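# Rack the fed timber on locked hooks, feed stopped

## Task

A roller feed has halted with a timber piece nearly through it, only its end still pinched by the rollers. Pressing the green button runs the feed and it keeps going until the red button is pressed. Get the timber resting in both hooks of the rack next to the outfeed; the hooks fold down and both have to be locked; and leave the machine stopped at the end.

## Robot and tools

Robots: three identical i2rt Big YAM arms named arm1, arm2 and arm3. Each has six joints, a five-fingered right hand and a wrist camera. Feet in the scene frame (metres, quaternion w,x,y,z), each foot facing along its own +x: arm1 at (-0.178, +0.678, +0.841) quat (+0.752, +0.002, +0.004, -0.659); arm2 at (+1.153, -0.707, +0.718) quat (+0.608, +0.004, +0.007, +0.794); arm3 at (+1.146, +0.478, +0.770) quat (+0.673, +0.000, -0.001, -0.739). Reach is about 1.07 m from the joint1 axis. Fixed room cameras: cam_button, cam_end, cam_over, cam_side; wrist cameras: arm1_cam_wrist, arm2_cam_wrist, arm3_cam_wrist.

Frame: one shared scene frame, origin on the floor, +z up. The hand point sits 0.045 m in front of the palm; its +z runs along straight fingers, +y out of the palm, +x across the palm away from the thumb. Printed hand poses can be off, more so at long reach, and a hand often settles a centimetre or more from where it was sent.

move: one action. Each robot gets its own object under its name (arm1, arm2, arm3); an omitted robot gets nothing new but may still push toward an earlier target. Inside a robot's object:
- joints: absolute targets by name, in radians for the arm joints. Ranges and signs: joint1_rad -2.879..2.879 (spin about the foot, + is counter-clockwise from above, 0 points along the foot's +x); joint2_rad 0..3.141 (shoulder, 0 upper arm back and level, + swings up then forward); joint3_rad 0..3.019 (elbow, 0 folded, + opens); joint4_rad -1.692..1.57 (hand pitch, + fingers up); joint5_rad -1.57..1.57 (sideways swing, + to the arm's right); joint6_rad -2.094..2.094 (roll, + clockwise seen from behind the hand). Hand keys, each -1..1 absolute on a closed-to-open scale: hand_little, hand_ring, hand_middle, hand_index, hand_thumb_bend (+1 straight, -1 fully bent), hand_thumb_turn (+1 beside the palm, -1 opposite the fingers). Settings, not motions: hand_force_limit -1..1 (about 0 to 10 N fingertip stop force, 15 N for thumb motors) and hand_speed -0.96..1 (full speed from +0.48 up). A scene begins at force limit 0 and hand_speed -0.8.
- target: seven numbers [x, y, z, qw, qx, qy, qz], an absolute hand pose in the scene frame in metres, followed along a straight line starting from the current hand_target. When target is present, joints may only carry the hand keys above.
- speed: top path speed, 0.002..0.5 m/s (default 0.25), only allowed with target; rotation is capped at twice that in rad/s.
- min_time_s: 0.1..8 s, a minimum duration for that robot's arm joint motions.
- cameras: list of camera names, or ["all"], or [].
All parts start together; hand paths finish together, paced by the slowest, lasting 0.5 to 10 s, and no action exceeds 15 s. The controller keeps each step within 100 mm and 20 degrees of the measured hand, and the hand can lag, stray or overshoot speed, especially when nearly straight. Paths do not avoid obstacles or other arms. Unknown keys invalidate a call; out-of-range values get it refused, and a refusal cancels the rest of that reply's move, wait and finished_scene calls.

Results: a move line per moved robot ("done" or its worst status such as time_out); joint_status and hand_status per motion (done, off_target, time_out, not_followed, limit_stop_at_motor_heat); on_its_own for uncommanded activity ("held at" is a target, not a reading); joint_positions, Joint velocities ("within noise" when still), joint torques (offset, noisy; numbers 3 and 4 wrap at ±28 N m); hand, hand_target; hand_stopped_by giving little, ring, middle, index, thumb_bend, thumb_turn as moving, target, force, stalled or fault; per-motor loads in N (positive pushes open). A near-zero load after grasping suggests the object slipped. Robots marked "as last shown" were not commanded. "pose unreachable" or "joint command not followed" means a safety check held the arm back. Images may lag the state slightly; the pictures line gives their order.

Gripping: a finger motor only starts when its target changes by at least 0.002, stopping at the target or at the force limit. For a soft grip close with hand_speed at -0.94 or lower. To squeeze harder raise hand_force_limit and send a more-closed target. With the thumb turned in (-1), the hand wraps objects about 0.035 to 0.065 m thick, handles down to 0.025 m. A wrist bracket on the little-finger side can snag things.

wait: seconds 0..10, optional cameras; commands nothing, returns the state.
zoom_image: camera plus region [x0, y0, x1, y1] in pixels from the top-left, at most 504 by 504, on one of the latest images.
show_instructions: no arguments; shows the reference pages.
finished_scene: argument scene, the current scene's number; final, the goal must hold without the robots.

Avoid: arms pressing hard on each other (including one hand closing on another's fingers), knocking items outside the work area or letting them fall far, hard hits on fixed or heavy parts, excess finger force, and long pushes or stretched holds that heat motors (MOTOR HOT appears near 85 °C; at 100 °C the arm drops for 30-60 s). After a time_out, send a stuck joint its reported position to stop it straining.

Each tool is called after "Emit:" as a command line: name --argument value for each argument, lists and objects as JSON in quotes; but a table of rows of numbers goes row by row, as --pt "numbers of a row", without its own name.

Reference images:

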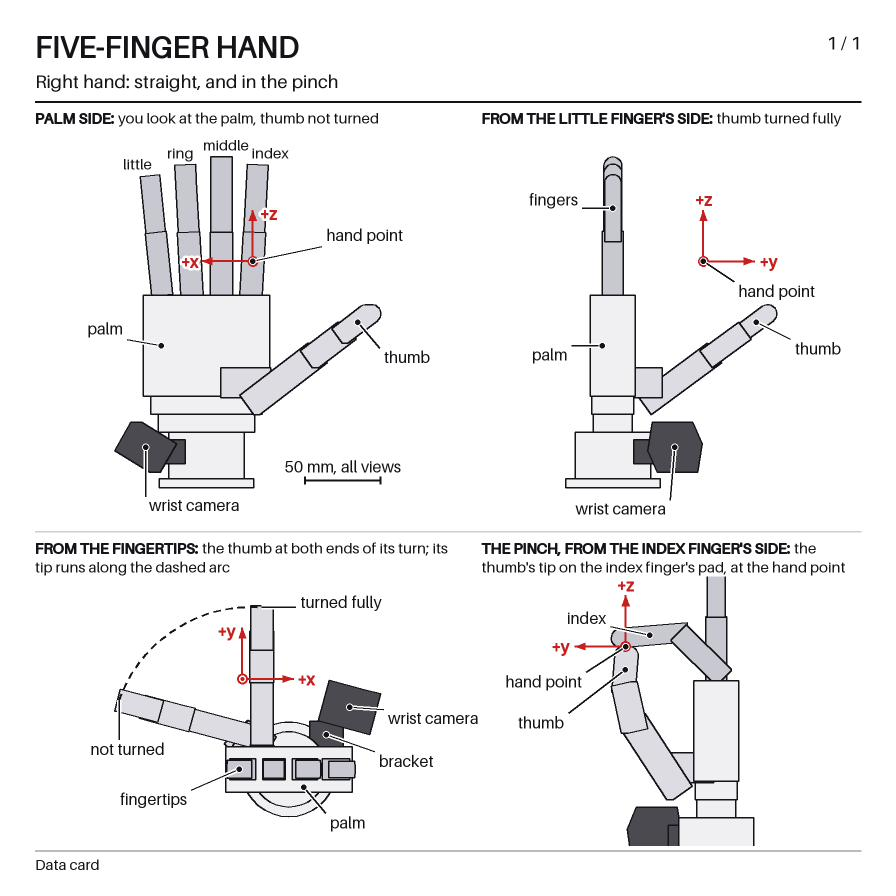

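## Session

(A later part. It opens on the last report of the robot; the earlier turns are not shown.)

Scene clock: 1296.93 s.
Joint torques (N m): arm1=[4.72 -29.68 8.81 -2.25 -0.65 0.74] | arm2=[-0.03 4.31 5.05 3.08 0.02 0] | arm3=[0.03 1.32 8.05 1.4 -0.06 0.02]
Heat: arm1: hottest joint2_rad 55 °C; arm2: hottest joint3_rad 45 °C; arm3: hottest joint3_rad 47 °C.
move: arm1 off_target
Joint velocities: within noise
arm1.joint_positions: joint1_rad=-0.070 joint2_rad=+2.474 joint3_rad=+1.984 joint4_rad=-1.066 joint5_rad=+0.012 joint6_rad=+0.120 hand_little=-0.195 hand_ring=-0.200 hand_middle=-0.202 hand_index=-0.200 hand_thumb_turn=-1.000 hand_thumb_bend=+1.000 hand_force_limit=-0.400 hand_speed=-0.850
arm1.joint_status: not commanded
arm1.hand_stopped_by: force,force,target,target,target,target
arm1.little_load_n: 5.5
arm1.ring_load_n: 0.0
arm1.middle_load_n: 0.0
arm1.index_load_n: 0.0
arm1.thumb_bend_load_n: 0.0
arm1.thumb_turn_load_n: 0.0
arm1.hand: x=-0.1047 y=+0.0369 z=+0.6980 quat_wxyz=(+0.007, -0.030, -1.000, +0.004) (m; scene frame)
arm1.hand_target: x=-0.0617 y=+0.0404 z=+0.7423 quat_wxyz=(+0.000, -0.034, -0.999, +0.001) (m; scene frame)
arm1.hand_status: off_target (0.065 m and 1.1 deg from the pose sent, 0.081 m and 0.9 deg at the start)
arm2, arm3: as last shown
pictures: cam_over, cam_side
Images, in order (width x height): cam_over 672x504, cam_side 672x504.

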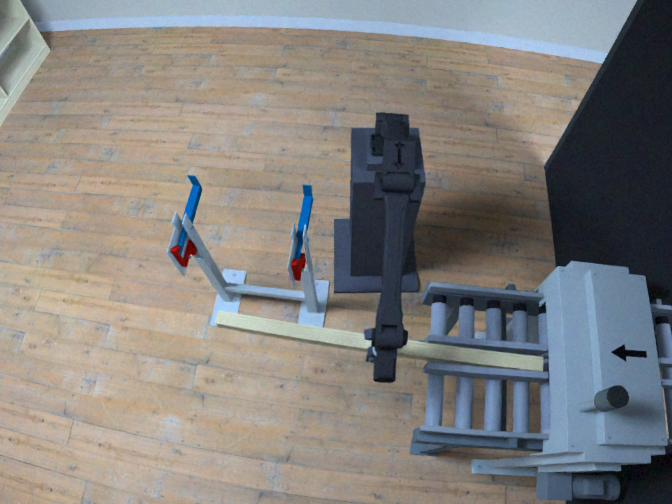

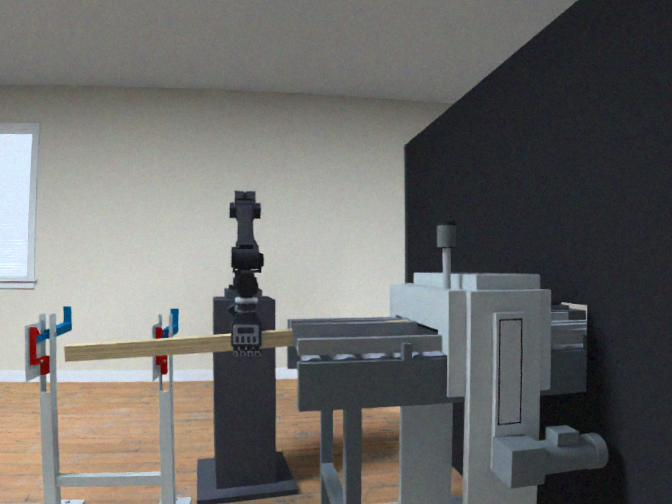

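Emit:
move --arm1 '{"target": [-0.062, 0.038, 0.790, 0, 0.035, 0.9994, 0], "speed": 0.05}' --cameras '["cam_side", "cam_over"]'

Emit:
zoom_image --camera "cam_side" --region '[20, 260, 460, 400]'

Scene clock: 1302.13 s.
Joint torques (N m): arm1=[4.25 -33.2 10.32 -3.74 -0.66 0.71] | arm2=[-0.03 4.31 5.05 3.07 0.02 0] | arm3=[-0.44 1.26 7.88 1.44 -0.09 0.02]
Heat: arm1: hottest joint2_rad 54 °C; arm2: hottest joint3_rad 45 °C; arm3: hottest joint3_rad 47 °C.
move: arm1 off_target
Joint velocities: within noise
arm1.joint_positions: joint1_rad=-0.069 joint2_rad=+2.464 joint3_rad=+1.995 joint4_rad=-1.096 joint5_rad=+0.012 joint6_rad=+0.121 hand_little=-0.195 hand_ring=-0.200 hand_middle=-0.202 hand_index=-0.200 hand_thumb_turn=-1.000 hand_thumb_bend=+1.000 hand_force_limit=-0.400 hand_speed=-0.850
arm1.joint_status: not commanded
arm1.hand_stopped_by: force,force,target,target,target,target
arm1.little_load_n: 5.5
arm1.ring_load_n: 1.0
arm1.middle_load_n: 0.0
arm1.index_load_n: 0.0
arm1.thumb_bend_load_n: 0.0
arm1.thumb_turn_load_n: 0.0
arm1.hand: x=-0.1039 y=+0.0371 z=+0.7089 quat_wxyz=(+0.008, -0.029, -1.000, +0.000) (m; scene frame)
arm1.hand_target: x=-0.0639 y=+0.0383 z=+0.7836 quat_wxyz=(-0.001, -0.034, -0.999, +0.003) (m; scene frame)
arm1.hand_status: off_target (0.091 m and 1.1 deg from the pose sent, 0.102 m and 1.1 deg at the start)
arm2, arm3: as last shown
arm2.index_load_n: 0.5
arm3.thumb_turn_load_n: -0.5
pictures: cam_over, cam_side
Images, in order (width x height): cam_over 672x504, cam_side 672x504.

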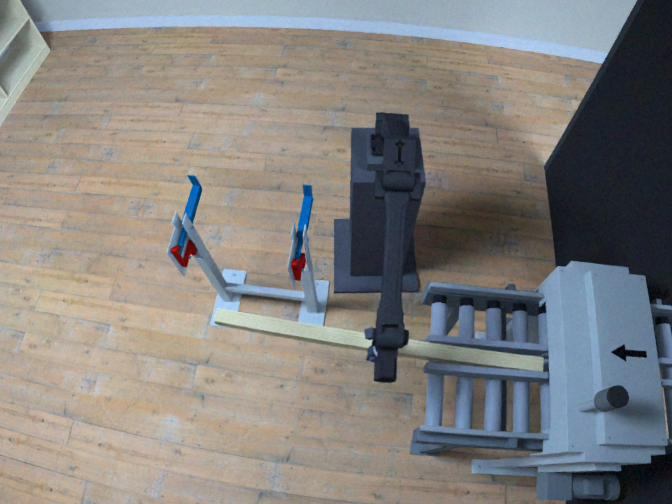

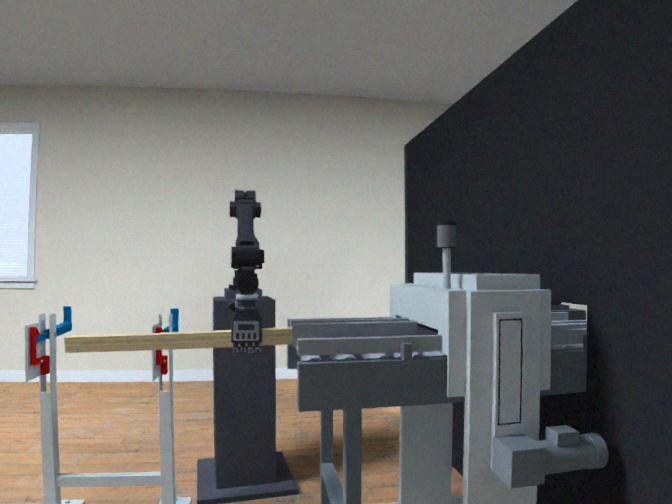

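Scaled by 1.145 from the camera's 672x504 image, which has a finer 960x720 frame.

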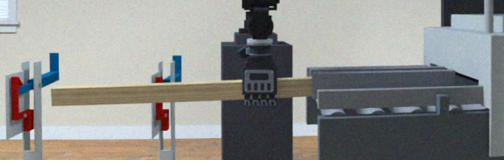

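Emit:
move --arm1 '{"target": [-0.064, 0.038, 0.808, 0, 0.035, 0.9994, 0], "speed": 0.05}' --cameras '["cam_side", "cam_over"]'

Emit:
zoom_image --camera "cam_side" --region '[20, 260, 460, 400]'

Scene clock: 1305.97 s.
Joint torques (N m): arm1=[3.78 -33.44 10.65 -3.77 -0.62 0.66] | arm2=[0.03 4.31 5.07 3.07 0.02 0] | arm3=[-0.62 1.32 7.92 1.33 -0.03 0.05]
Heat: arm1: hottest joint2_rad 54 °C; arm2: hottest joint3_rad 45 °C; arm3: hottest joint3_rad 47 °C.
move: arm1 off_target
Joint velocities: within noise
arm1.joint_positions: joint1_rad=-0.067 joint2_rad=+2.449 joint3_rad=+2.004 joint4_rad=-1.125 joint5_rad=+0.011 joint6_rad=+0.122 hand_little=-0.195 hand_ring=-0.200 hand_middle=-0.202 hand_index=-0.200 hand_thumb_turn=-1.000 hand_thumb_bend=+1.000 hand_force_limit=-0.400 hand_speed=-0.850
arm1.joint_status: not commanded
arm1.hand_stopped_by: force,force,target,target,target,target
arm1.little_load_n: 2.5
arm1.ring_load_n: 2.0
arm1.middle_load_n: 1.0
arm1.index_load_n: 0.5
arm1.thumb_bend_load_n: 0.0
arm1.thumb_turn_load_n: 0.0
arm1.hand: x=-0.1027 y=+0.0371 z=+0.7225 quat_wxyz=(+0.007, -0.029, -1.000, -0.003) (m; scene frame)
arm1.hand_target: x=-0.0658 y=+0.0384 z=+0.8014 quat_wxyz=(-0.001, -0.034, -0.999, +0.003) (m; scene frame)
arm1.hand_status: off_target (0.094 m and 1.1 deg from the pose sent, 0.107 m and 1.1 deg at the start; pose on its path clipped on 11 of 37 steps)
arm2: as last shown
arm2.little_load_n: 0.5
arm2.index_load_n: 0.0
arm3.joint_positions: joint1_rad=-0.896 joint2_rad=+0.624 joint3_rad=+1.386 joint4_rad=-1.619 joint5_rad=-0.132 joint6_rad=-1.261 hand_little=+1.000 hand_ring=+1.000 hand_middle=+1.000 hand_index=+1.000 hand_thumb_turn=+1.000 hand_thumb_bend=+1.000 hand_force_limit=+0.000 hand_speed=-0.800
arm3.joint_status: not commanded
arm3.hand_stopped_by: target,target,target,target,target,target
arm3.little_load_n: 0.0
arm3.ring_load_n: 0.0
arm3.middle_load_n: 0.0
arm3.index_load_n: 0.0
arm3.thumb_bend_load_n: 0.0
arm3.thumb_turn_load_n: 0.0
arm3.hand: x=+0.9884 y=+0.4023 z=+1.2034 quat_wxyz=(+0.288, +0.149, -0.923, +0.207) (m; scene frame)
arm3.hand_target: x=+0.9887 y=+0.4025 z=+1.2111 quat_wxyz=(+0.296, +0.149, -0.919, +0.211) (m; scene frame)
arm3.hand_status: not commanded
pictures: cam_over, cam_side
Images, in order (width x height): cam_over 672x504, cam_side 672x504.

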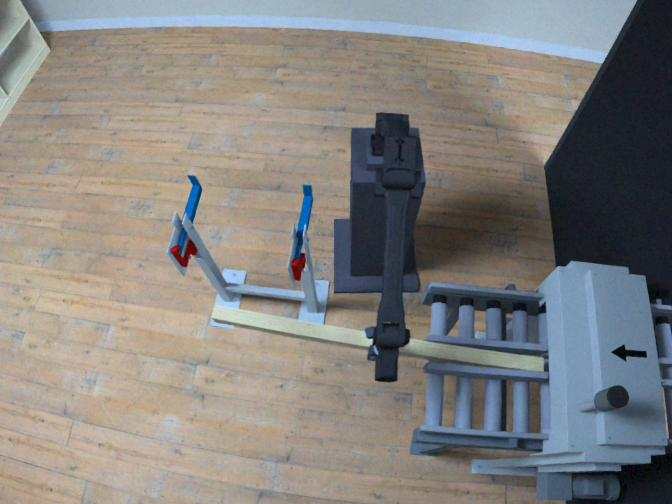

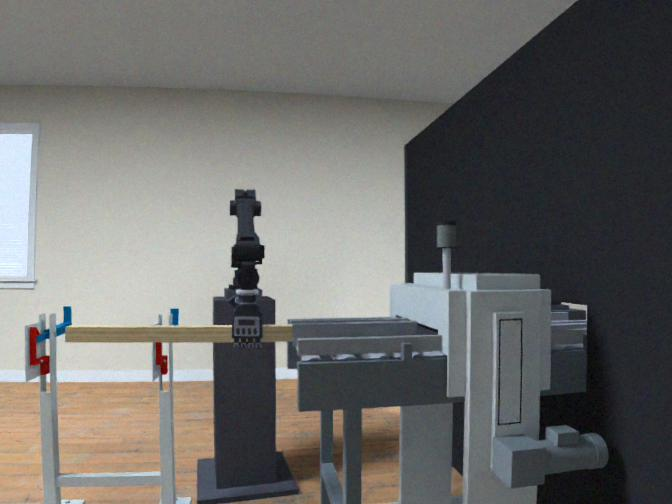

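Scaled by 1.145 from the camera's 672x504 image, which has a finer 960x720 frame.

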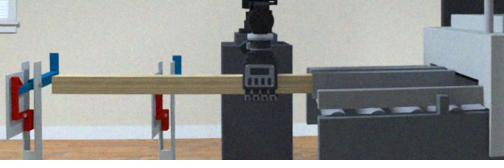

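Emit:
move --arm1 '{"target": [-0.068, 0.038, 0.840, 0, 0.035, 0.9994, 0], "speed": 0.06}' --cameras '["cam_side", "cam_over"]'

Emit:
zoom_image --camera "cam_side" --region '[20, 260, 460, 400]'

Scene clock: 1312.90 s.
Joint torques (N m): arm1=[3.14 -34.43 10.84 -4.11 -0.65 0.5] | arm2=[-0.03 4.31 5.07 3.07 0.02 0] | arm3=[-0.09 1.38 7.84 1.31 -0.11 0.04]
Heat: arm1: hottest joint2_rad 54 °C; arm2: hottest joint3_rad 45 °C; arm3: hottest joint3_rad 47 °C.
move: arm1 off_target
Joint velocities: within noise
arm1.joint_positions: joint1_rad=-0.067 joint2_rad=+2.445 joint3_rad=+2.013 joint4_rad=-1.142 joint5_rad=+0.011 joint6_rad=+0.125 hand_little=-0.196 hand_ring=-0.200 hand_middle=-0.202 hand_index=-0.200 hand_thumb_turn=-1.000 hand_thumb_bend=+1.000 hand_force_limit=-0.400 hand_speed=-0.850
arm1.joint_status: not commanded
arm1.hand_stopped_by: force,force,target,target,target,target
arm1.little_load_n: 1.5
arm1.ring_load_n: 1.5
arm1.middle_load_n: 1.5
arm1.index_load_n: 2.0
arm1.thumb_bend_load_n: 0.0
arm1.thumb_turn_load_n: 0.0
arm1.hand: x=-0.1025 y=+0.0371 z=+0.7283 quat_wxyz=(+0.008, -0.031, -0.999, -0.005) (m; scene frame)
arm1.hand_target: x=-0.0743 y=+0.0381 z=+0.8159 quat_wxyz=(-0.001, -0.035, -0.999, +0.003) (m; scene frame)
arm1.hand_status: off_target (0.117 m and 1.2 deg from the pose sent, 0.123 m and 1.1 deg at the start; pose on its path clipped on 31 of 39 steps)
arm2, arm3: as last shown
arm2.little_load_n: 0.0
pictures: cam_over, cam_side
Images, in order (width x height): cam_over 672x504, cam_side 672x504.

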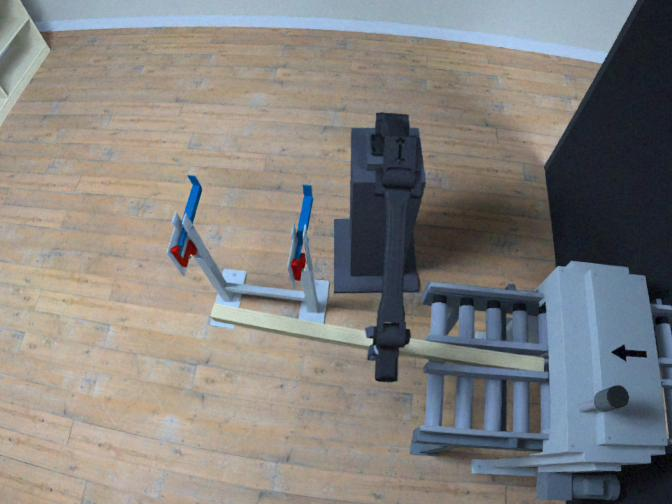

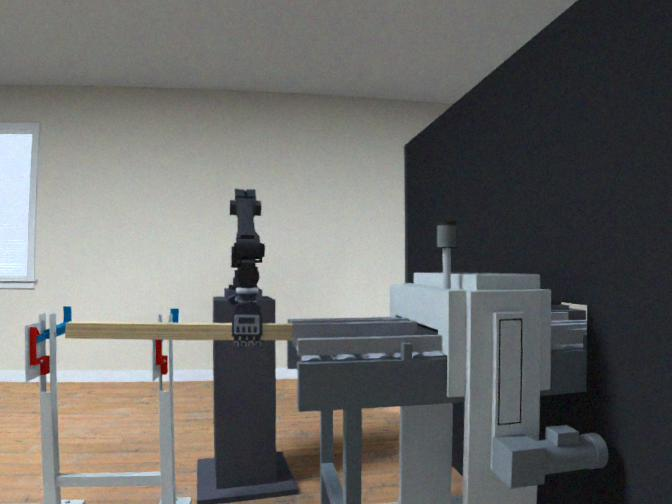

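Scaled by 1.145 from the camera's 672x504 image, which has a finer 960x720 frame.

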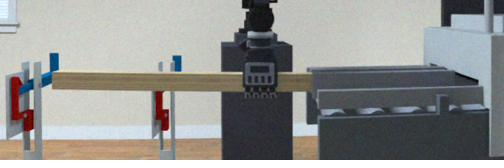

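Emit:
move --arm1 '{"target": [-0.040, 0.038, 0.795, 0, 0.035, 0.9994, 0], "speed": 0.05}' --cameras '["cam_side", "cam_over"]'

Emit:
zoom_image --camera "cam_over" --region '[190, 260, 570, 430]'

Scene clock: 1369.00 s.
Joint torques (N m): arm1=[6.24 -31.79 10.33 -2.76 -0.88 0.83] | arm2=[-0.03 4.31 5.07 3.06 0.02 0] | arm3=[-0.5 1.38 8.06 1.2 -0.09 0.06]
Heat: arm1: hottest joint2_rad 53 °C; arm2: hottest joint3_rad 44 °C; arm3: hottest joint3_rad 47 °C.
move: arm1 off_target
Joint velocities: within noise
arm1.joint_positions: joint1_rad=-0.065 joint2_rad=+2.445 joint3_rad=+2.013 joint4_rad=-1.142 joint5_rad=+0.017 joint6_rad=+0.138 hand_little=-0.195 hand_ring=-0.200 hand_middle=-0.202 hand_index=-0.200 hand_thumb_turn=-1.000 hand_thumb_bend=+1.000 hand_force_limit=-0.400 hand_speed=-0.850
arm1.joint_status: not commanded
arm1.hand_stopped_by: force,force,target,target,target,target
arm1.little_load_n: 4.0
arm1.ring_load_n: 2.0
arm1.middle_load_n: 0.5
arm1.index_load_n: 0.0
arm1.thumb_bend_load_n: -0.5
arm1.thumb_turn_load_n: 0.0
arm1.hand: x=-0.1011 y=+0.0369 z=+0.7281 quat_wxyz=(+0.010, -0.036, -0.999, -0.005) (m; scene frame)
arm1.hand_target: x=-0.0429 y=+0.0397 z=+0.7904 quat_wxyz=(-0.001, -0.034, -0.999, +0.002) (m; scene frame)
arm1.hand_status: off_target (0.091 m and 1.3 deg from the pose sent, 0.091 m and 1.2 deg at the start)
arm2, arm3: as last shown
arm3.index_load_n: 0.5
pictures: cam_over, cam_side
Images, in order (width x height): cam_over 672x504, cam_side 672x504.

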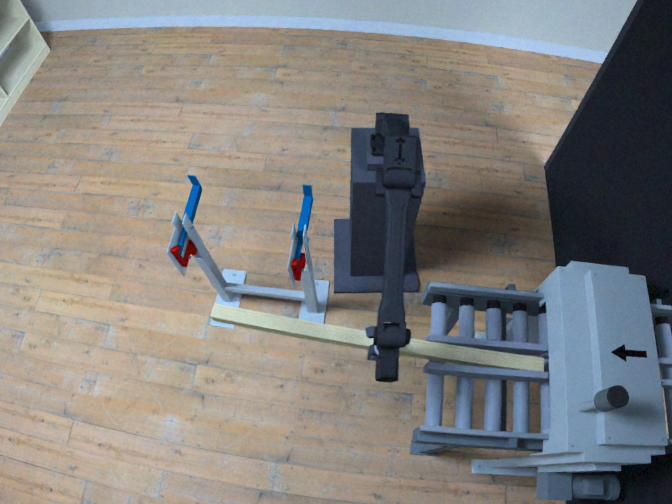

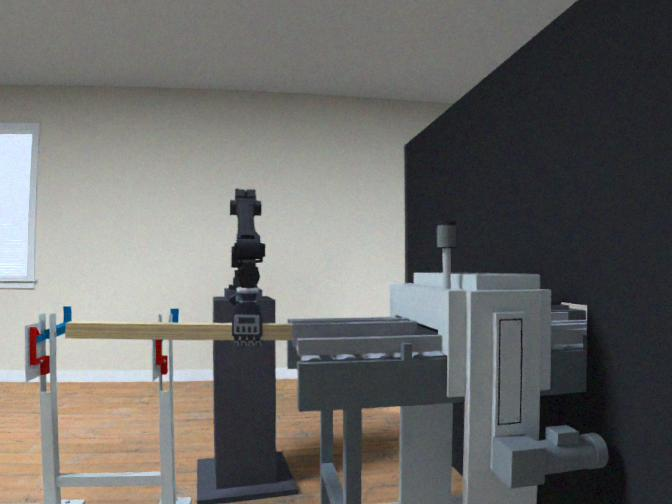

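Scaled by 1.326 from the camera's 672x504 image, which has a finer 960x720 frame.

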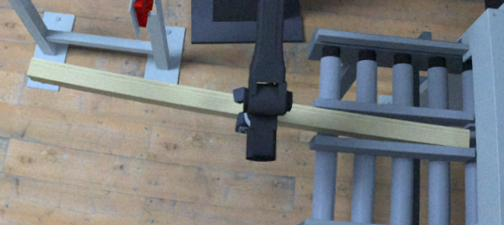

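Emit:
move --arm1 '{"target": [-0.095, 0.038, 0.800, 0, 0.035, 0.9994, 0], "speed": 0.05, "joints": {"hand_force_limit": 0.0, "hand_speed": -0.85, "hand_index": -0.6, "hand_middle": -0.6, "hand_ring": -0.6, "hand_little": -0.6, "hand_thumb_bend": -0.3}}' --cameras '["cam_side", "cam_over", "arm1_cam_wrist"]'

Scene clock: 1392.10 s.
Joint torques (N m): arm1=[0.44 -32.62 9.03 -2.8 -0.43 0.06] | arm2=[0.03 4.31 5.05 3.07 0.02 0] | arm3=[-0.5 1.85 7.94 1.31 -0.01 0.05]
Heat: arm1: hottest joint2_rad 53 °C; arm2: hottest joint3_rad 44 °C; arm3: hottest joint3_rad 47 °C.
move: arm1 off_target
Joint velocities: within noise
arm1.joint_positions: joint1_rad=-0.066 joint2_rad=+2.445 joint3_rad=+2.013 joint4_rad=-1.146 joint5_rad=+0.007 joint6_rad=+0.136 hand_little=-0.402 hand_ring=-0.377 hand_middle=-0.366 hand_index=-0.350 hand_thumb_turn=-1.000 hand_thumb_bend=+0.833 hand_force_limit=+0.000 hand_speed=-0.850
arm1.joint_status: hand_little off_target (ended at -0.402, target -0.600); hand_ring off_target (ended at -0.377, target -0.600); hand_middle off_target (ended at -0.366, target -0.600); hand_index off_target (ended at -0.350, target -0.600); hand_thumb_bend off_target (ended at +0.833, target -0.300); the others done
arm1.hand_stopped_by: force,force,force,force,force,target
arm1.little_load_n: 5.0
arm1.ring_load_n: 7.0
arm1.middle_load_n: 4.0
arm1.index_load_n: 2.0
arm1.thumb_bend_load_n: 6.5
arm1.thumb_turn_load_n: 4.0
arm1.hand: x=-0.0999 y=+0.0379 z=+0.7287 quat_wxyz=(+0.006, -0.035, -0.999, -0.007) (m; scene frame)
arm1.hand_target: x=-0.0951 y=+0.0378 z=+0.7952 quat_wxyz=(+0.000, -0.035, -0.999, +0.000) (m; scene frame)
arm1.hand_status: off_target (0.071 m and 1.1 deg from the pose sent, 0.072 m and 1.3 deg at the start)
arm2.joint_positions: joint1_rad=+0.092 joint2_rad=+0.798 joint3_rad=+2.184 joint4_rad=-1.519 joint5_rad=+0.016 joint6_rad=-1.219 hand_little=-1.000 hand_ring=-1.000 hand_middle=-1.000 hand_index=+1.000 hand_thumb_turn=+1.000 hand_thumb_bend=+1.000 hand_force_limit=+0.000 hand_speed=-0.500
arm2.joint_status: not commanded
arm2.hand_stopped_by: target,target,target,target,target,target
arm2.little_load_n: 0.0
arm2.ring_load_n: 0.0
arm2.middle_load_n: 0.0
arm2.index_load_n: 0.0
arm2.thumb_bend_load_n: 0.0
arm2.thumb_turn_load_n: 0.5
arm2.hand: x=+1.1634 y=-0.5584 z=+1.4567 quat_wxyz=(-0.598, +0.539, +0.526, +0.275) (m; scene frame)
arm2.hand_target: x=+1.1636 y=-0.5603 z=+1.4661 quat_wxyz=(-0.610, +0.533, +0.517, +0.277) (m; scene frame)
arm2.hand_status: not commanded
arm3: as last shown
arm3.index_load_n: 0.0
pictures: arm1_cam_wrist, cam_over, cam_side
Images, in order (width x height): arm1_cam_wrist 672x504, cam_over 672x504, cam_side 672x504.

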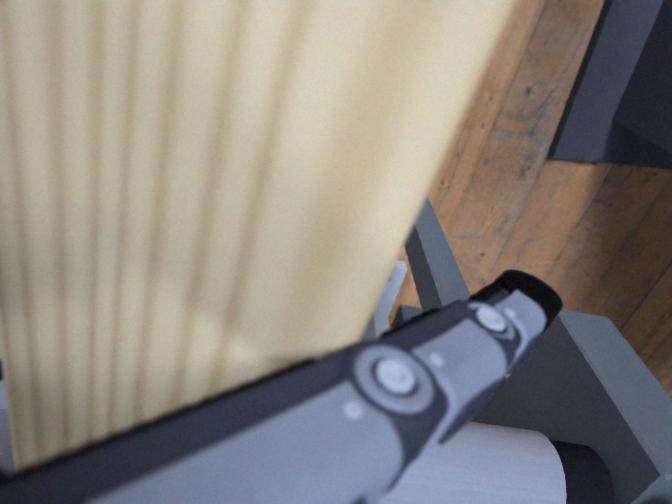

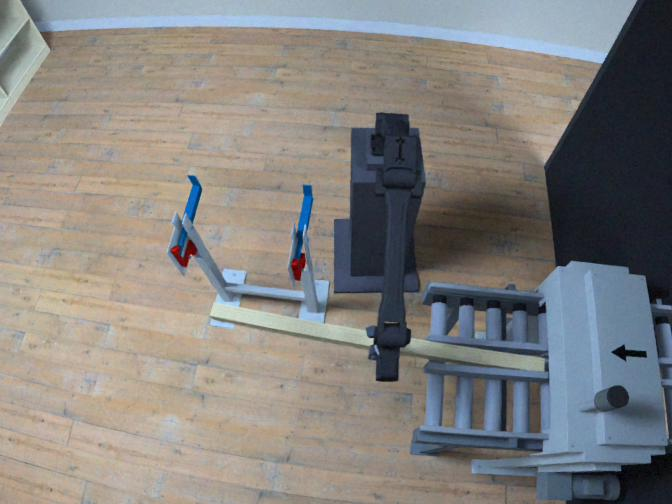

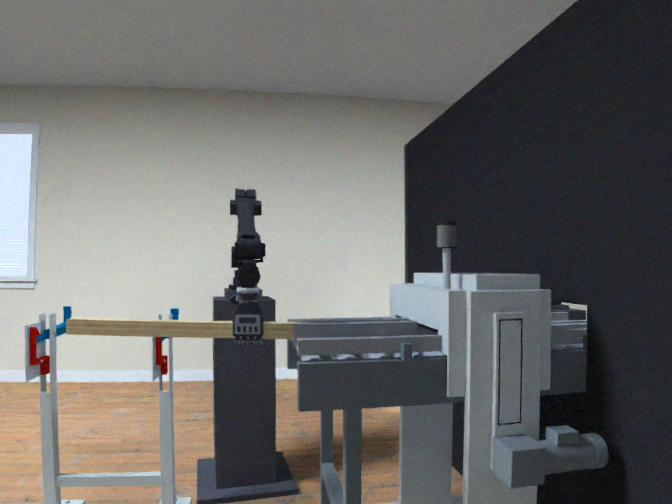

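Emit:
move --arm1 '{"target": [-0.190, 0.042, 0.855, 0, 0.035, 0.9994, 0], "speed": 0.06}' --cameras '["cam_side", "cam_over"]'

Emit:
zoom_image --camera "cam_side" --region '[20, 260, 460, 400]'

Scene clock: 1398.63 s.
Joint torques (N m): arm1=[-3.02 -33.32 11.06 -3.12 0.02 -0.73] | arm2=[-0.03 4.31 5.05 3.07 0.02 0] | arm3=[-0.85 1.61 7.87 1.33 -0.08 0.02]
Heat: arm1: hottest joint2_rad 54 °C; arm2: hottest joint3_rad 44 °C; arm3: hottest joint3_rad 47 °C.
move: arm1 off_target
Joint velocities: within noise
arm1.joint_positions: joint1_rad=-0.153 joint2_rad=+2.388 joint3_rad=+2.013 joint4_rad=-1.221 joint5_rad=-0.002 joint6_rad=+0.072 hand_little=-0.402 hand_ring=-0.378 hand_middle=-0.366 hand_index=-0.350 hand_thumb_turn=-1.000 hand_thumb_bend=+0.833 hand_force_limit=+0.000 hand_speed=-0.850
arm1.joint_status: not commanded
arm1.hand_stopped_by: force,force,force,force,force,target
arm1.little_load_n: 0.0
arm1.ring_load_n: 0.5
arm1.middle_load_n: 5.0
arm1.index_load_n: 8.0
arm1.thumb_bend_load_n: 3.0
arm1.thumb_turn_load_n: 5.0
arm1.hand: x=-0.1579 y=+0.0432 z=+0.7695 quat_wxyz=(+0.001, -0.047, -0.999, -0.017) (m; scene frame)
arm1.hand_target: x=-0.1881 y=+0.0426 z=+0.8485 quat_wxyz=(+0.001, -0.036, -0.999, +0.002) (m; scene frame)
arm1.hand_status: off_target (0.091 m and 2.4 deg from the pose sent, 0.155 m and 1.0 deg at the start)
arm2, arm3: as last shown
arm2.thumb_turn_load_n: 0.0
pictures: cam_over, cam_side
Images, in order (width x height): cam_over 672x504, cam_side 672x504.

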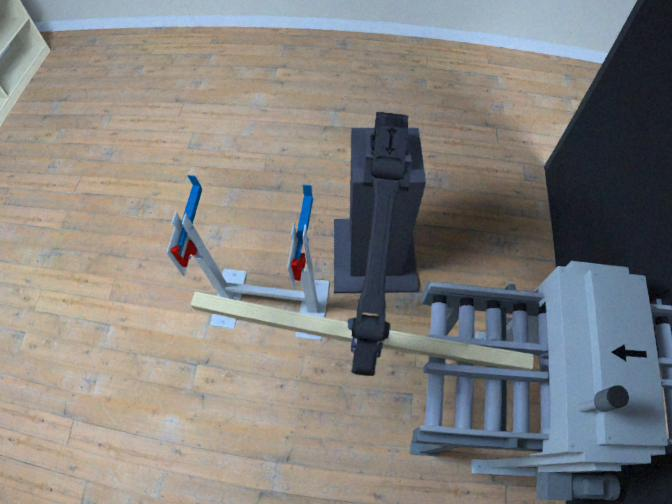

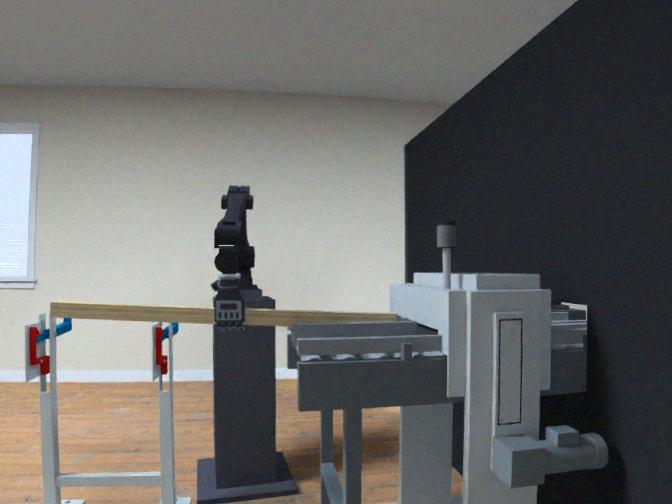

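Scaled by 1.145 from the camera's 672x504 image, which has a finer 960x720 frame.

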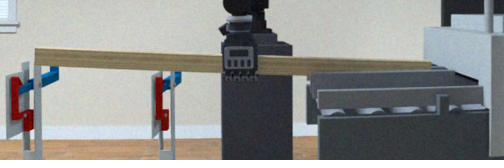

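Emit:
move --arm1 '{"target": [-0.320, 0.048, 0.905, 0, 0.035, 0.9994, 0], "speed": 0.07}' --cameras '["cam_side", "cam_over"]'

Emit:
zoom_image --camera "cam_side" --region '[0, 240, 460, 400]'

Scene clock: 1437.57 s.
Joint torques (N m): arm1=[0.15 -32.79 16.06 -0.98 0.08 -0.08] | arm2=[0.03 4.31 5.07 3.08 0.02 0] | arm3=[-0.26 1.61 7.82 1.22 -0.03 0.07]
Heat: arm1: hottest joint2_rad 64 °C; arm2: hottest joint3_rad 44 °C; arm3: hottest joint3_rad 47 °C.
move: arm1 off_target
Joint velocities: within noise
arm1.joint_positions: joint1_rad=-0.383 joint2_rad=+2.359 joint3_rad=+2.013 joint4_rad=-1.380 joint5_rad=-0.006 joint6_rad=-0.170 hand_little=-0.402 hand_ring=-0.378 hand_middle=-0.366 hand_index=-0.350 hand_thumb_turn=-1.000 hand_thumb_bend=+0.833 hand_force_limit=+0.000 hand_speed=-0.850
arm1.joint_status: not commanded
arm1.hand_stopped_by: force,force,force,force,force,target
arm1.little_load_n: 2.0
arm1.ring_load_n: 4.0
arm1.middle_load_n: 5.0
arm1.index_load_n: 3.5
arm1.thumb_bend_load_n: 4.5
arm1.thumb_turn_load_n: -3.0
arm1.hand: x=-0.3058 y=+0.1001 z=+0.8014 quat_wxyz=(-0.017, -0.041, -0.996, -0.079) (m; scene frame)
arm1.hand_target: x=-0.3158 y=+0.0638 z=+0.8892 quat_wxyz=(+0.001, -0.035, -0.999, +0.000) (m; scene frame)
arm1.hand_status: off_target (0.117 m and 9.3 deg from the pose sent, 0.211 m and 2.4 deg at the start; pose on its path clipped on 52 of 81 steps)
arm2, arm3: as last shown
pictures: cam_over, cam_side
Images, in order (width x height): cam_over 672x504, cam_side 672x504.

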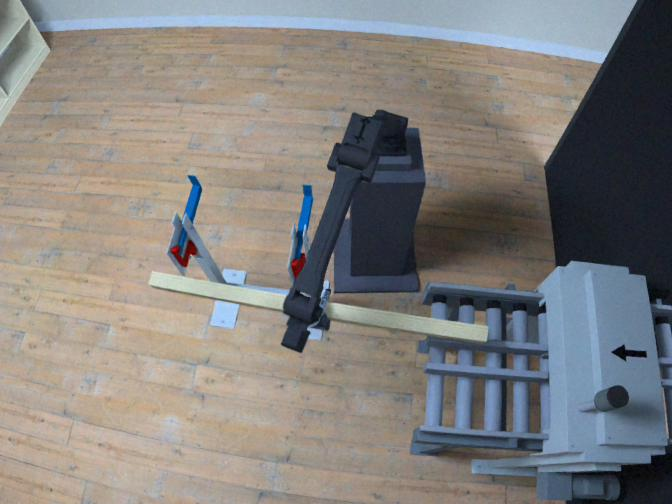

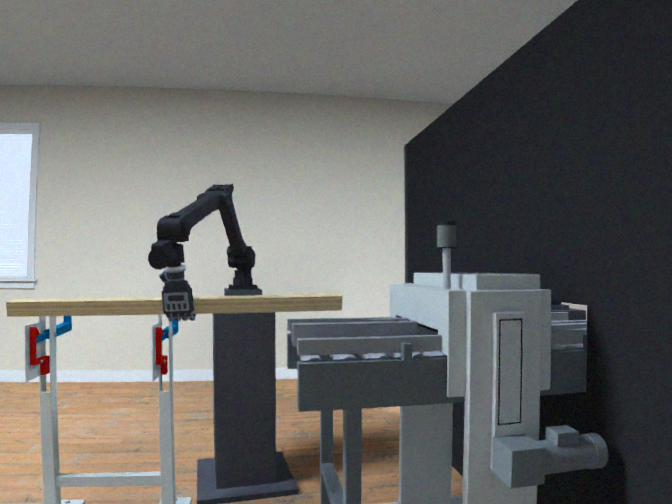

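Scaled by 1.096 from the camera's 672x504 image, which has a finer 960x720 frame.

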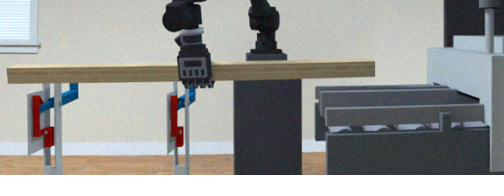

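Emit:
move --arm1 '{"target": [-0.480, 0.060, 0.950, 0, 0.035, 0.9994, 0], "speed": 0.08}' --cameras '["cam_side", "cam_over"]'

Scene clock: 1452.37 s.
Joint torques (N m): arm1=[0.44 -29.33 17.62 -0.58 0.19 -0.11] | arm2=[0.03 4.31 5.07 3.07 0.02 0] | arm3=[-0.67 1.26 7.94 1.25 -0.06 0.05]
Heat: arm1: hottest joint2_rad 65 °C; arm2: hottest joint3_rad 44 °C; arm3: hottest joint3_rad 47 °C.
move: arm1 off_target
Joint velocities: within noise
arm1.joint_positions: joint1_rad=-0.594 joint2_rad=+2.496 joint3_rad=+2.542 joint4_rad=-1.675 joint5_rad=-0.010 joint6_rad=-0.380 hand_little=-0.402 hand_ring=-0.378 hand_middle=-0.366 hand_index=-0.350 hand_thumb_turn=-1.000 hand_thumb_bend=+0.833 hand_force_limit=+0.000 hand_speed=-0.850
arm1.joint_status: not commanded
arm1.hand_stopped_by: force,force,force,force,force,target
arm1.little_load_n: 2.0
arm1.ring_load_n: 4.0
arm1.middle_load_n: 4.5
arm1.index_load_n: 4.0
arm1.thumb_bend_load_n: 4.5
arm1.thumb_turn_load_n: -2.5
arm1.hand: x=-0.4678 y=+0.0805 z=+0.8950 quat_wxyz=(-0.015, -0.042, -0.999, -0.028) (m; scene frame)
arm1.hand_target: x=-0.4776 y=+0.0647 z=+0.9497 quat_wxyz=(+0.010, -0.036, -0.999, +0.023) (m; scene frame)
arm1.hand_status: off_target (0.060 m and 3.7 deg from the pose sent, 0.233 m and 9.4 deg at the start; pose on its path clipped on 1 of 92 steps; a joint's target at an end of its range on 34 of 92 steps)
arm2, arm3: as last shown
arm3.middle_load_n: -0.5
pictures: cam_over, cam_side
Images, in order (width x height): cam_over 672x504, cam_side 672x504.

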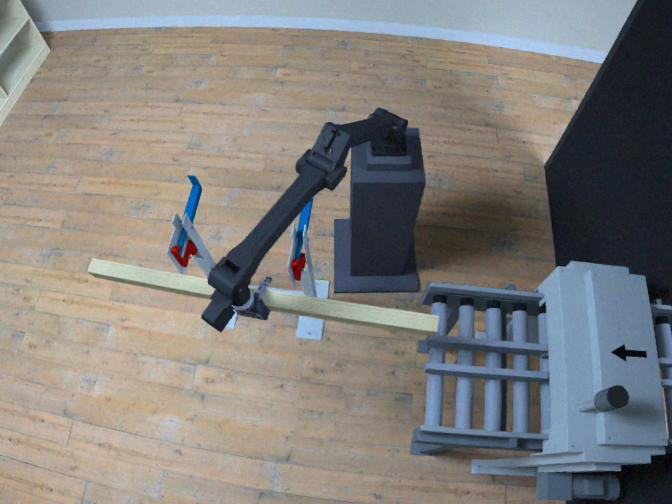

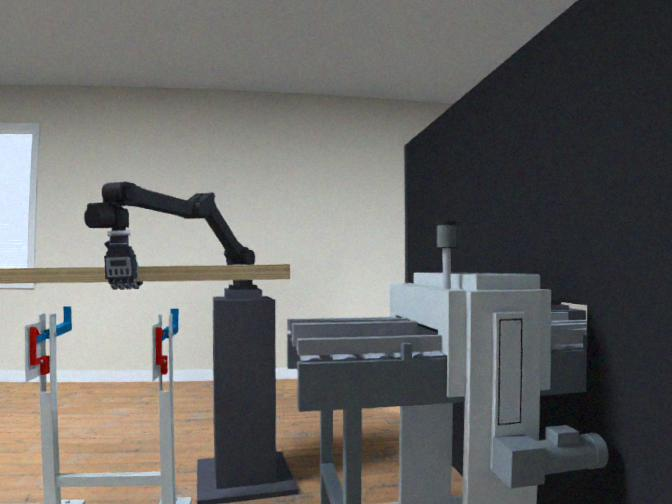

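Emit:
move --arm1 '{"target": [-0.620, 0.300, 0.930, 0, 0.035, 0.9994, 0], "speed": 0.08}' --cameras '["cam_side", "cam_over", "cam_end"]'

Scene clock: 1462.03 s.
Joint torques (N m): arm1=[-0.15 -30.74 9.58 0.08 0.26 -0.09] | arm2=[-0.03 4.25 5.05 3.07 0.02 0] | arm3=[-0.21 1.44 7.73 1.25 -0.09 0.05]
Heat: arm1: hottest joint2_rad 63 °C; arm2: hottest joint3_rad 44 °C; arm3: hottest joint3_rad 47 °C.
move: arm1 off_target
Joint velocities: within noise
arm1.joint_positions: joint1_rad=-0.961 joint2_rad=+2.185 joint3_rad=+1.887 joint4_rad=-1.386 joint5_rad=-0.012 joint6_rad=-0.750 hand_little=-0.402 hand_ring=-0.378 hand_middle=-0.366 hand_index=-0.350 hand_thumb_turn=-1.000 hand_thumb_bend=+0.833 hand_force_limit=+0.000 hand_speed=-0.850
arm1.joint_status: not commanded
arm1.hand_stopped_by: force,force,force,force,force,target
arm1.little_load_n: 2.0
arm1.ring_load_n: 4.5
arm1.middle_load_n: 4.5
arm1.index_load_n: 3.5
arm1.thumb_bend_load_n: 4.5
arm1.thumb_turn_load_n: -3.0
arm1.hand: x=-0.6071 y=+0.3088 z=+0.8686 quat_wxyz=(-0.043, -0.041, -0.997, -0.039) (m; scene frame)
arm1.hand_target: x=-0.6179 y=+0.3017 z=+0.9281 quat_wxyz=(+0.000, -0.035, -0.999, -0.001) (m; scene frame)
arm1.hand_status: off_target (0.063 m and 6.7 deg from the pose sent, 0.269 m and 3.7 deg at the start)
arm2, arm3: as last shown
arm2.index_load_n: -0.5
arm3.middle_load_n: 0.0
pictures: cam_end, cam_over, cam_side
Images, in order (width x height): cam_end 672x504, cam_over 672x504, cam_side 672x504.

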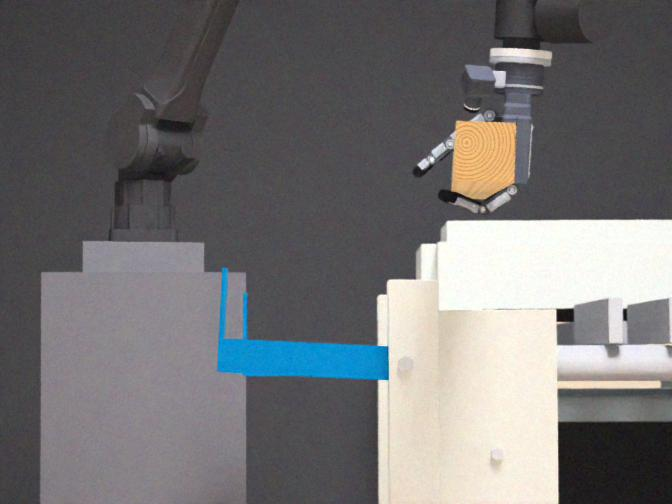

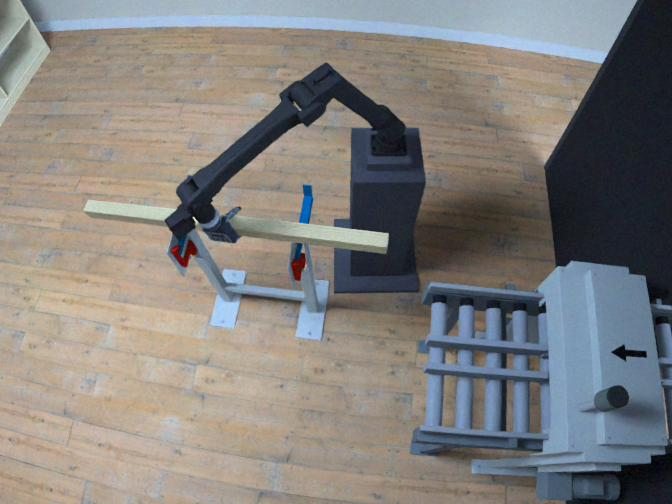

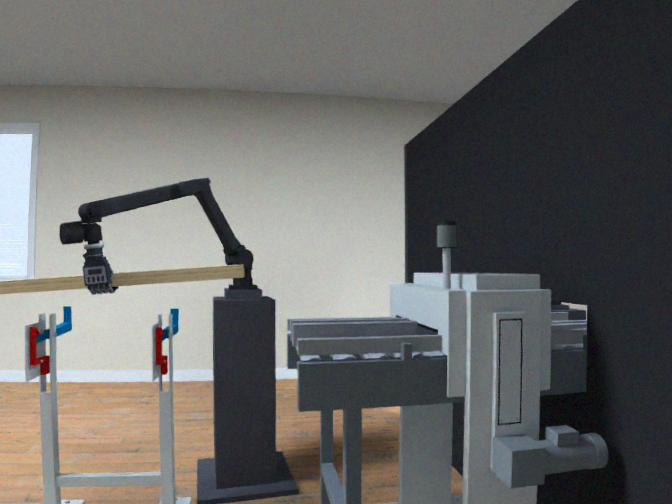

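Emit:
move --arm1 '{"target": [-0.628, 0.468, 0.910, 0, 0.035, 0.9994, 0], "speed": 0.08}' --cameras '["cam_side", "cam_over", "cam_end", "arm1_cam_wrist"]'

Scene clock: 1476.83 s.
Joint torques (N m): arm1=[-0.38 -25.93 9.11 0.13 0.32 -0.08] | arm2=[0.03 4.25 5.05 3.07 0.02 0] | arm3=[-0.38 1.38 7.99 1.22 -0.09 0.05]
Heat: arm1: hottest joint2_rad 62 °C; arm2: hottest joint3_rad 44 °C; arm3: hottest joint3_rad 47 °C.
move: arm1 off_target
Joint velocities: within noise
arm1.joint_positions: joint1_rad=-1.195 joint2_rad=+1.949 joint3_rad=+1.480 joint4_rad=-1.206 joint5_rad=-0.014 joint6_rad=-0.989 hand_little=-0.402 hand_ring=-0.378 hand_middle=-0.366 hand_index=-0.350 hand_thumb_turn=-1.000 hand_thumb_bend=+0.833 hand_force_limit=+0.000 hand_speed=-0.850
arm1.joint_status: not commanded
arm1.hand_stopped_by: force,force,force,force,force,target
arm1.little_load_n: 2.5
arm1.ring_load_n: 4.0
arm1.middle_load_n: 4.5
arm1.index_load_n: 4.0
arm1.thumb_bend_load_n: 4.5
arm1.thumb_turn_load_n: -3.0
arm1.hand: x=-0.6123 y=+0.4731 z=+0.8644 quat_wxyz=(-0.046, -0.039, -0.998, -0.025) (m; scene frame)
arm1.hand_target: x=-0.6264 y=+0.4688 z=+0.9088 quat_wxyz=(+0.000, -0.035, -0.999, +0.000) (m; scene frame)
arm1.hand_status: off_target (0.048 m and 6.0 deg from the pose sent, 0.166 m and 6.7 deg at the start)
arm2: as last shown
arm2.index_load_n: 0.0
arm3.joint_positions: joint1_rad=-0.896 joint2_rad=+0.624 joint3_rad=+1.386 joint4_rad=-1.619 joint5_rad=-0.132 joint6_rad=-1.261 hand_little=+1.000 hand_ring=+1.000 hand_middle=+1.000 hand_index=+1.000 hand_thumb_turn=+1.000 hand_thumb_bend=+1.000 hand_force_limit=+0.000 hand_speed=-0.800
arm3.joint_status: not commanded
arm3.hand_stopped_by: target,target,target,target,target,target
arm3.little_load_n: 0.0
arm3.ring_load_n: 0.0
arm3.middle_load_n: 0.0
arm3.index_load_n: 0.0
arm3.thumb_bend_load_n: 0.0
arm3.thumb_turn_load_n: 0.0
arm3.hand: x=+0.9884 y=+0.4023 z=+1.2034 quat_wxyz=(+0.288, +0.149, -0.923, +0.207) (m; scene frame)
arm3.hand_target: x=+0.9887 y=+0.4025 z=+1.2111 quat_wxyz=(+0.296, +0.149, -0.919, +0.211) (m; scene frame)
arm3.hand_status: not commanded
pictures: arm1_cam_wrist, cam_end, cam_over, cam_side
Images, in order (width x height): arm1_cam_wrist 672x504, cam_end 672x504, cam_over 672x504, cam_side 672x504.

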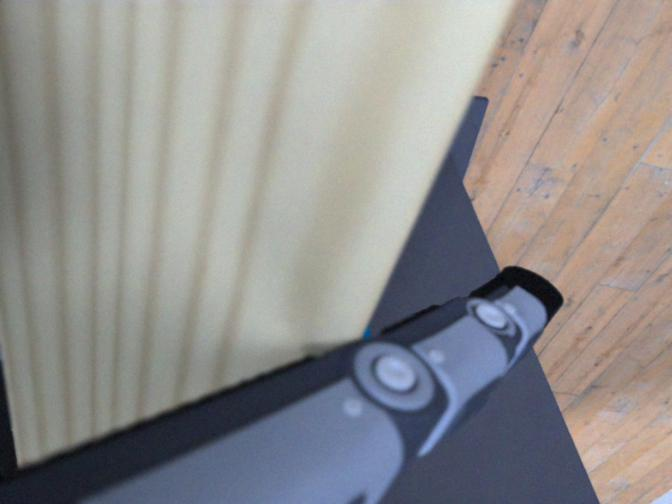

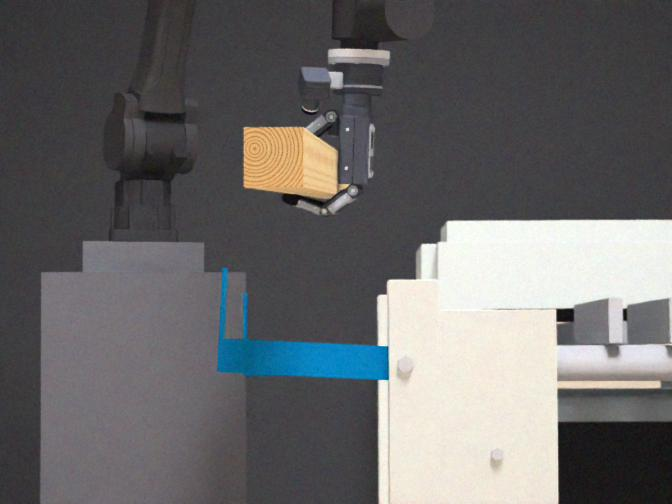

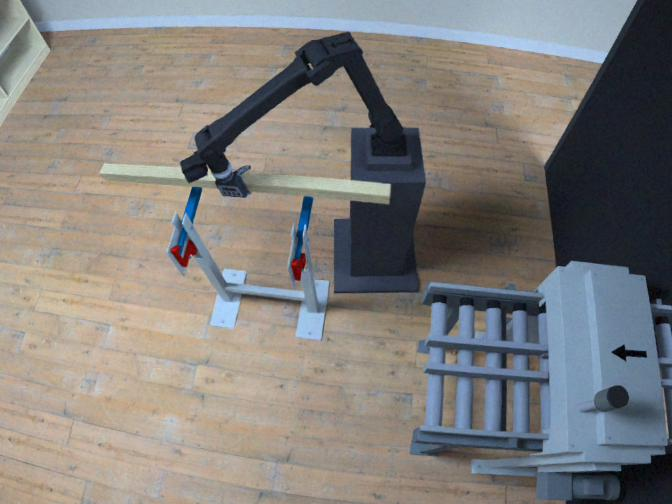

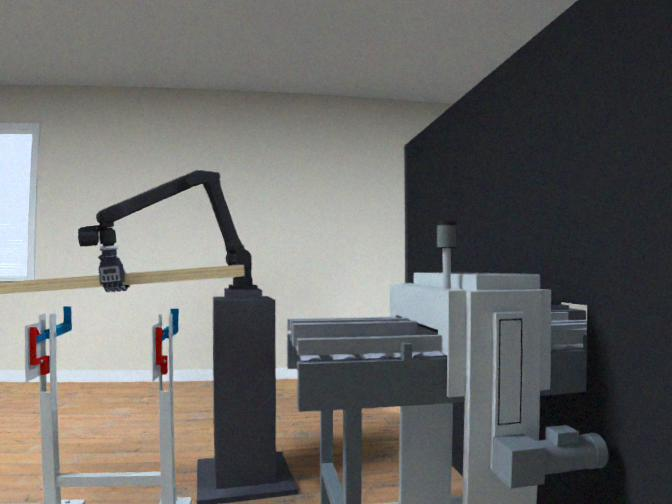

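Emit:
move --arm1 '{"target": [-0.622, 0.440, 0.870, -0.046, 0.031, 0.998, -0.025], "speed": 0.06}' --cameras '["cam_side", "cam_over", "cam_end"]'

Scene clock: 1517.53 s.
Joint torques (N m): arm1=[0.5 -25.47 8.76 0.53 0.53 0.2] | arm2=[-0.03 4.31 5.05 3.07 0.02 0] | arm3=[-0.44 2.02 7.76 1.28 -0.11 0.06]
Heat: arm1: hottest joint2_rad 56 °C; arm2: hottest joint3_rad 44 °C; arm3: hottest joint3_rad 47 °C.
move: arm1 off_target
Joint velocities: within noise
arm1.joint_positions: joint1_rad=-1.150 joint2_rad=+1.939 joint3_rad=+1.366 joint4_rad=-1.000 joint5_rad=-0.011 joint6_rad=-0.968 hand_little=-0.402 hand_ring=-0.378 hand_middle=-0.366 hand_index=-0.350 hand_thumb_turn=-1.000 hand_thumb_bend=+0.833 hand_force_limit=+0.000 hand_speed=-0.850
arm1.joint_status: not commanded
arm1.hand_stopped_by: force,force,force,force,force,target
arm1.little_load_n: 2.0
arm1.ring_load_n: 4.0
arm1.middle_load_n: 4.5
arm1.index_load_n: 4.0
arm1.thumb_bend_load_n: 4.5
arm1.thumb_turn_load_n: -2.5
arm1.hand: x=-0.6049 y=+0.4519 z=+0.8241 quat_wxyz=(-0.003, -0.025, -1.000, +0.000) (m; scene frame)
arm1.hand_target: x=-0.6206 y=+0.4409 z=+0.8689 quat_wxyz=(+0.045, -0.031, -0.998, +0.025) (m; scene frame)
arm1.hand_status: off_target (0.050 m and 6.3 deg from the pose sent, 0.035 m and 12.1 deg at the start)
arm2, arm3: as last shown
arm2.ring_load_n: 0.5
pictures: cam_end, cam_over, cam_side
Images, in order (width x height): cam_end 672x504, cam_over 672x504, cam_side 672x504.

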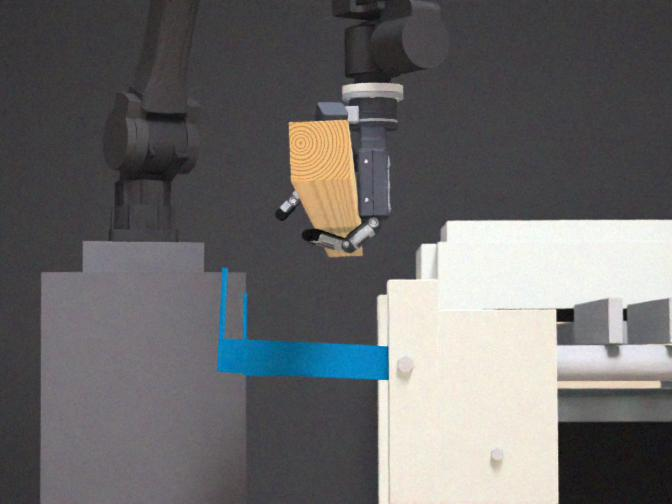

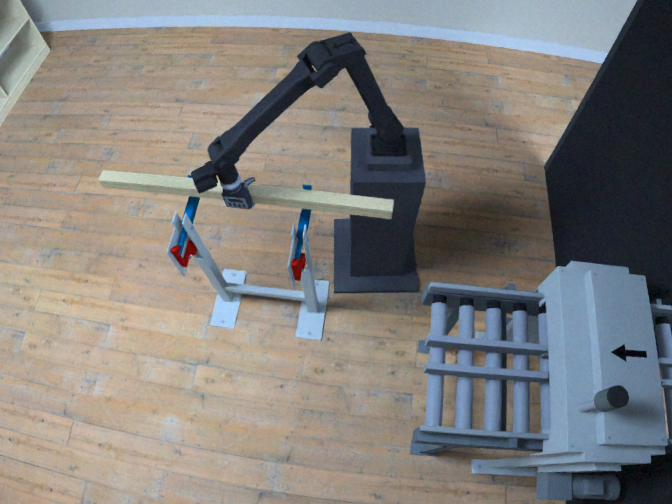

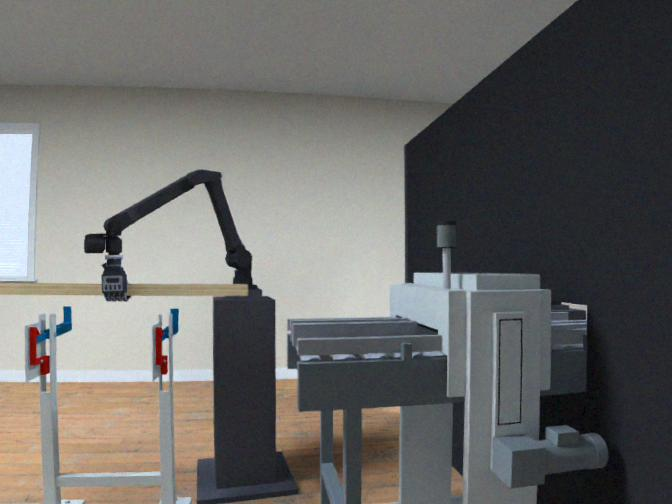

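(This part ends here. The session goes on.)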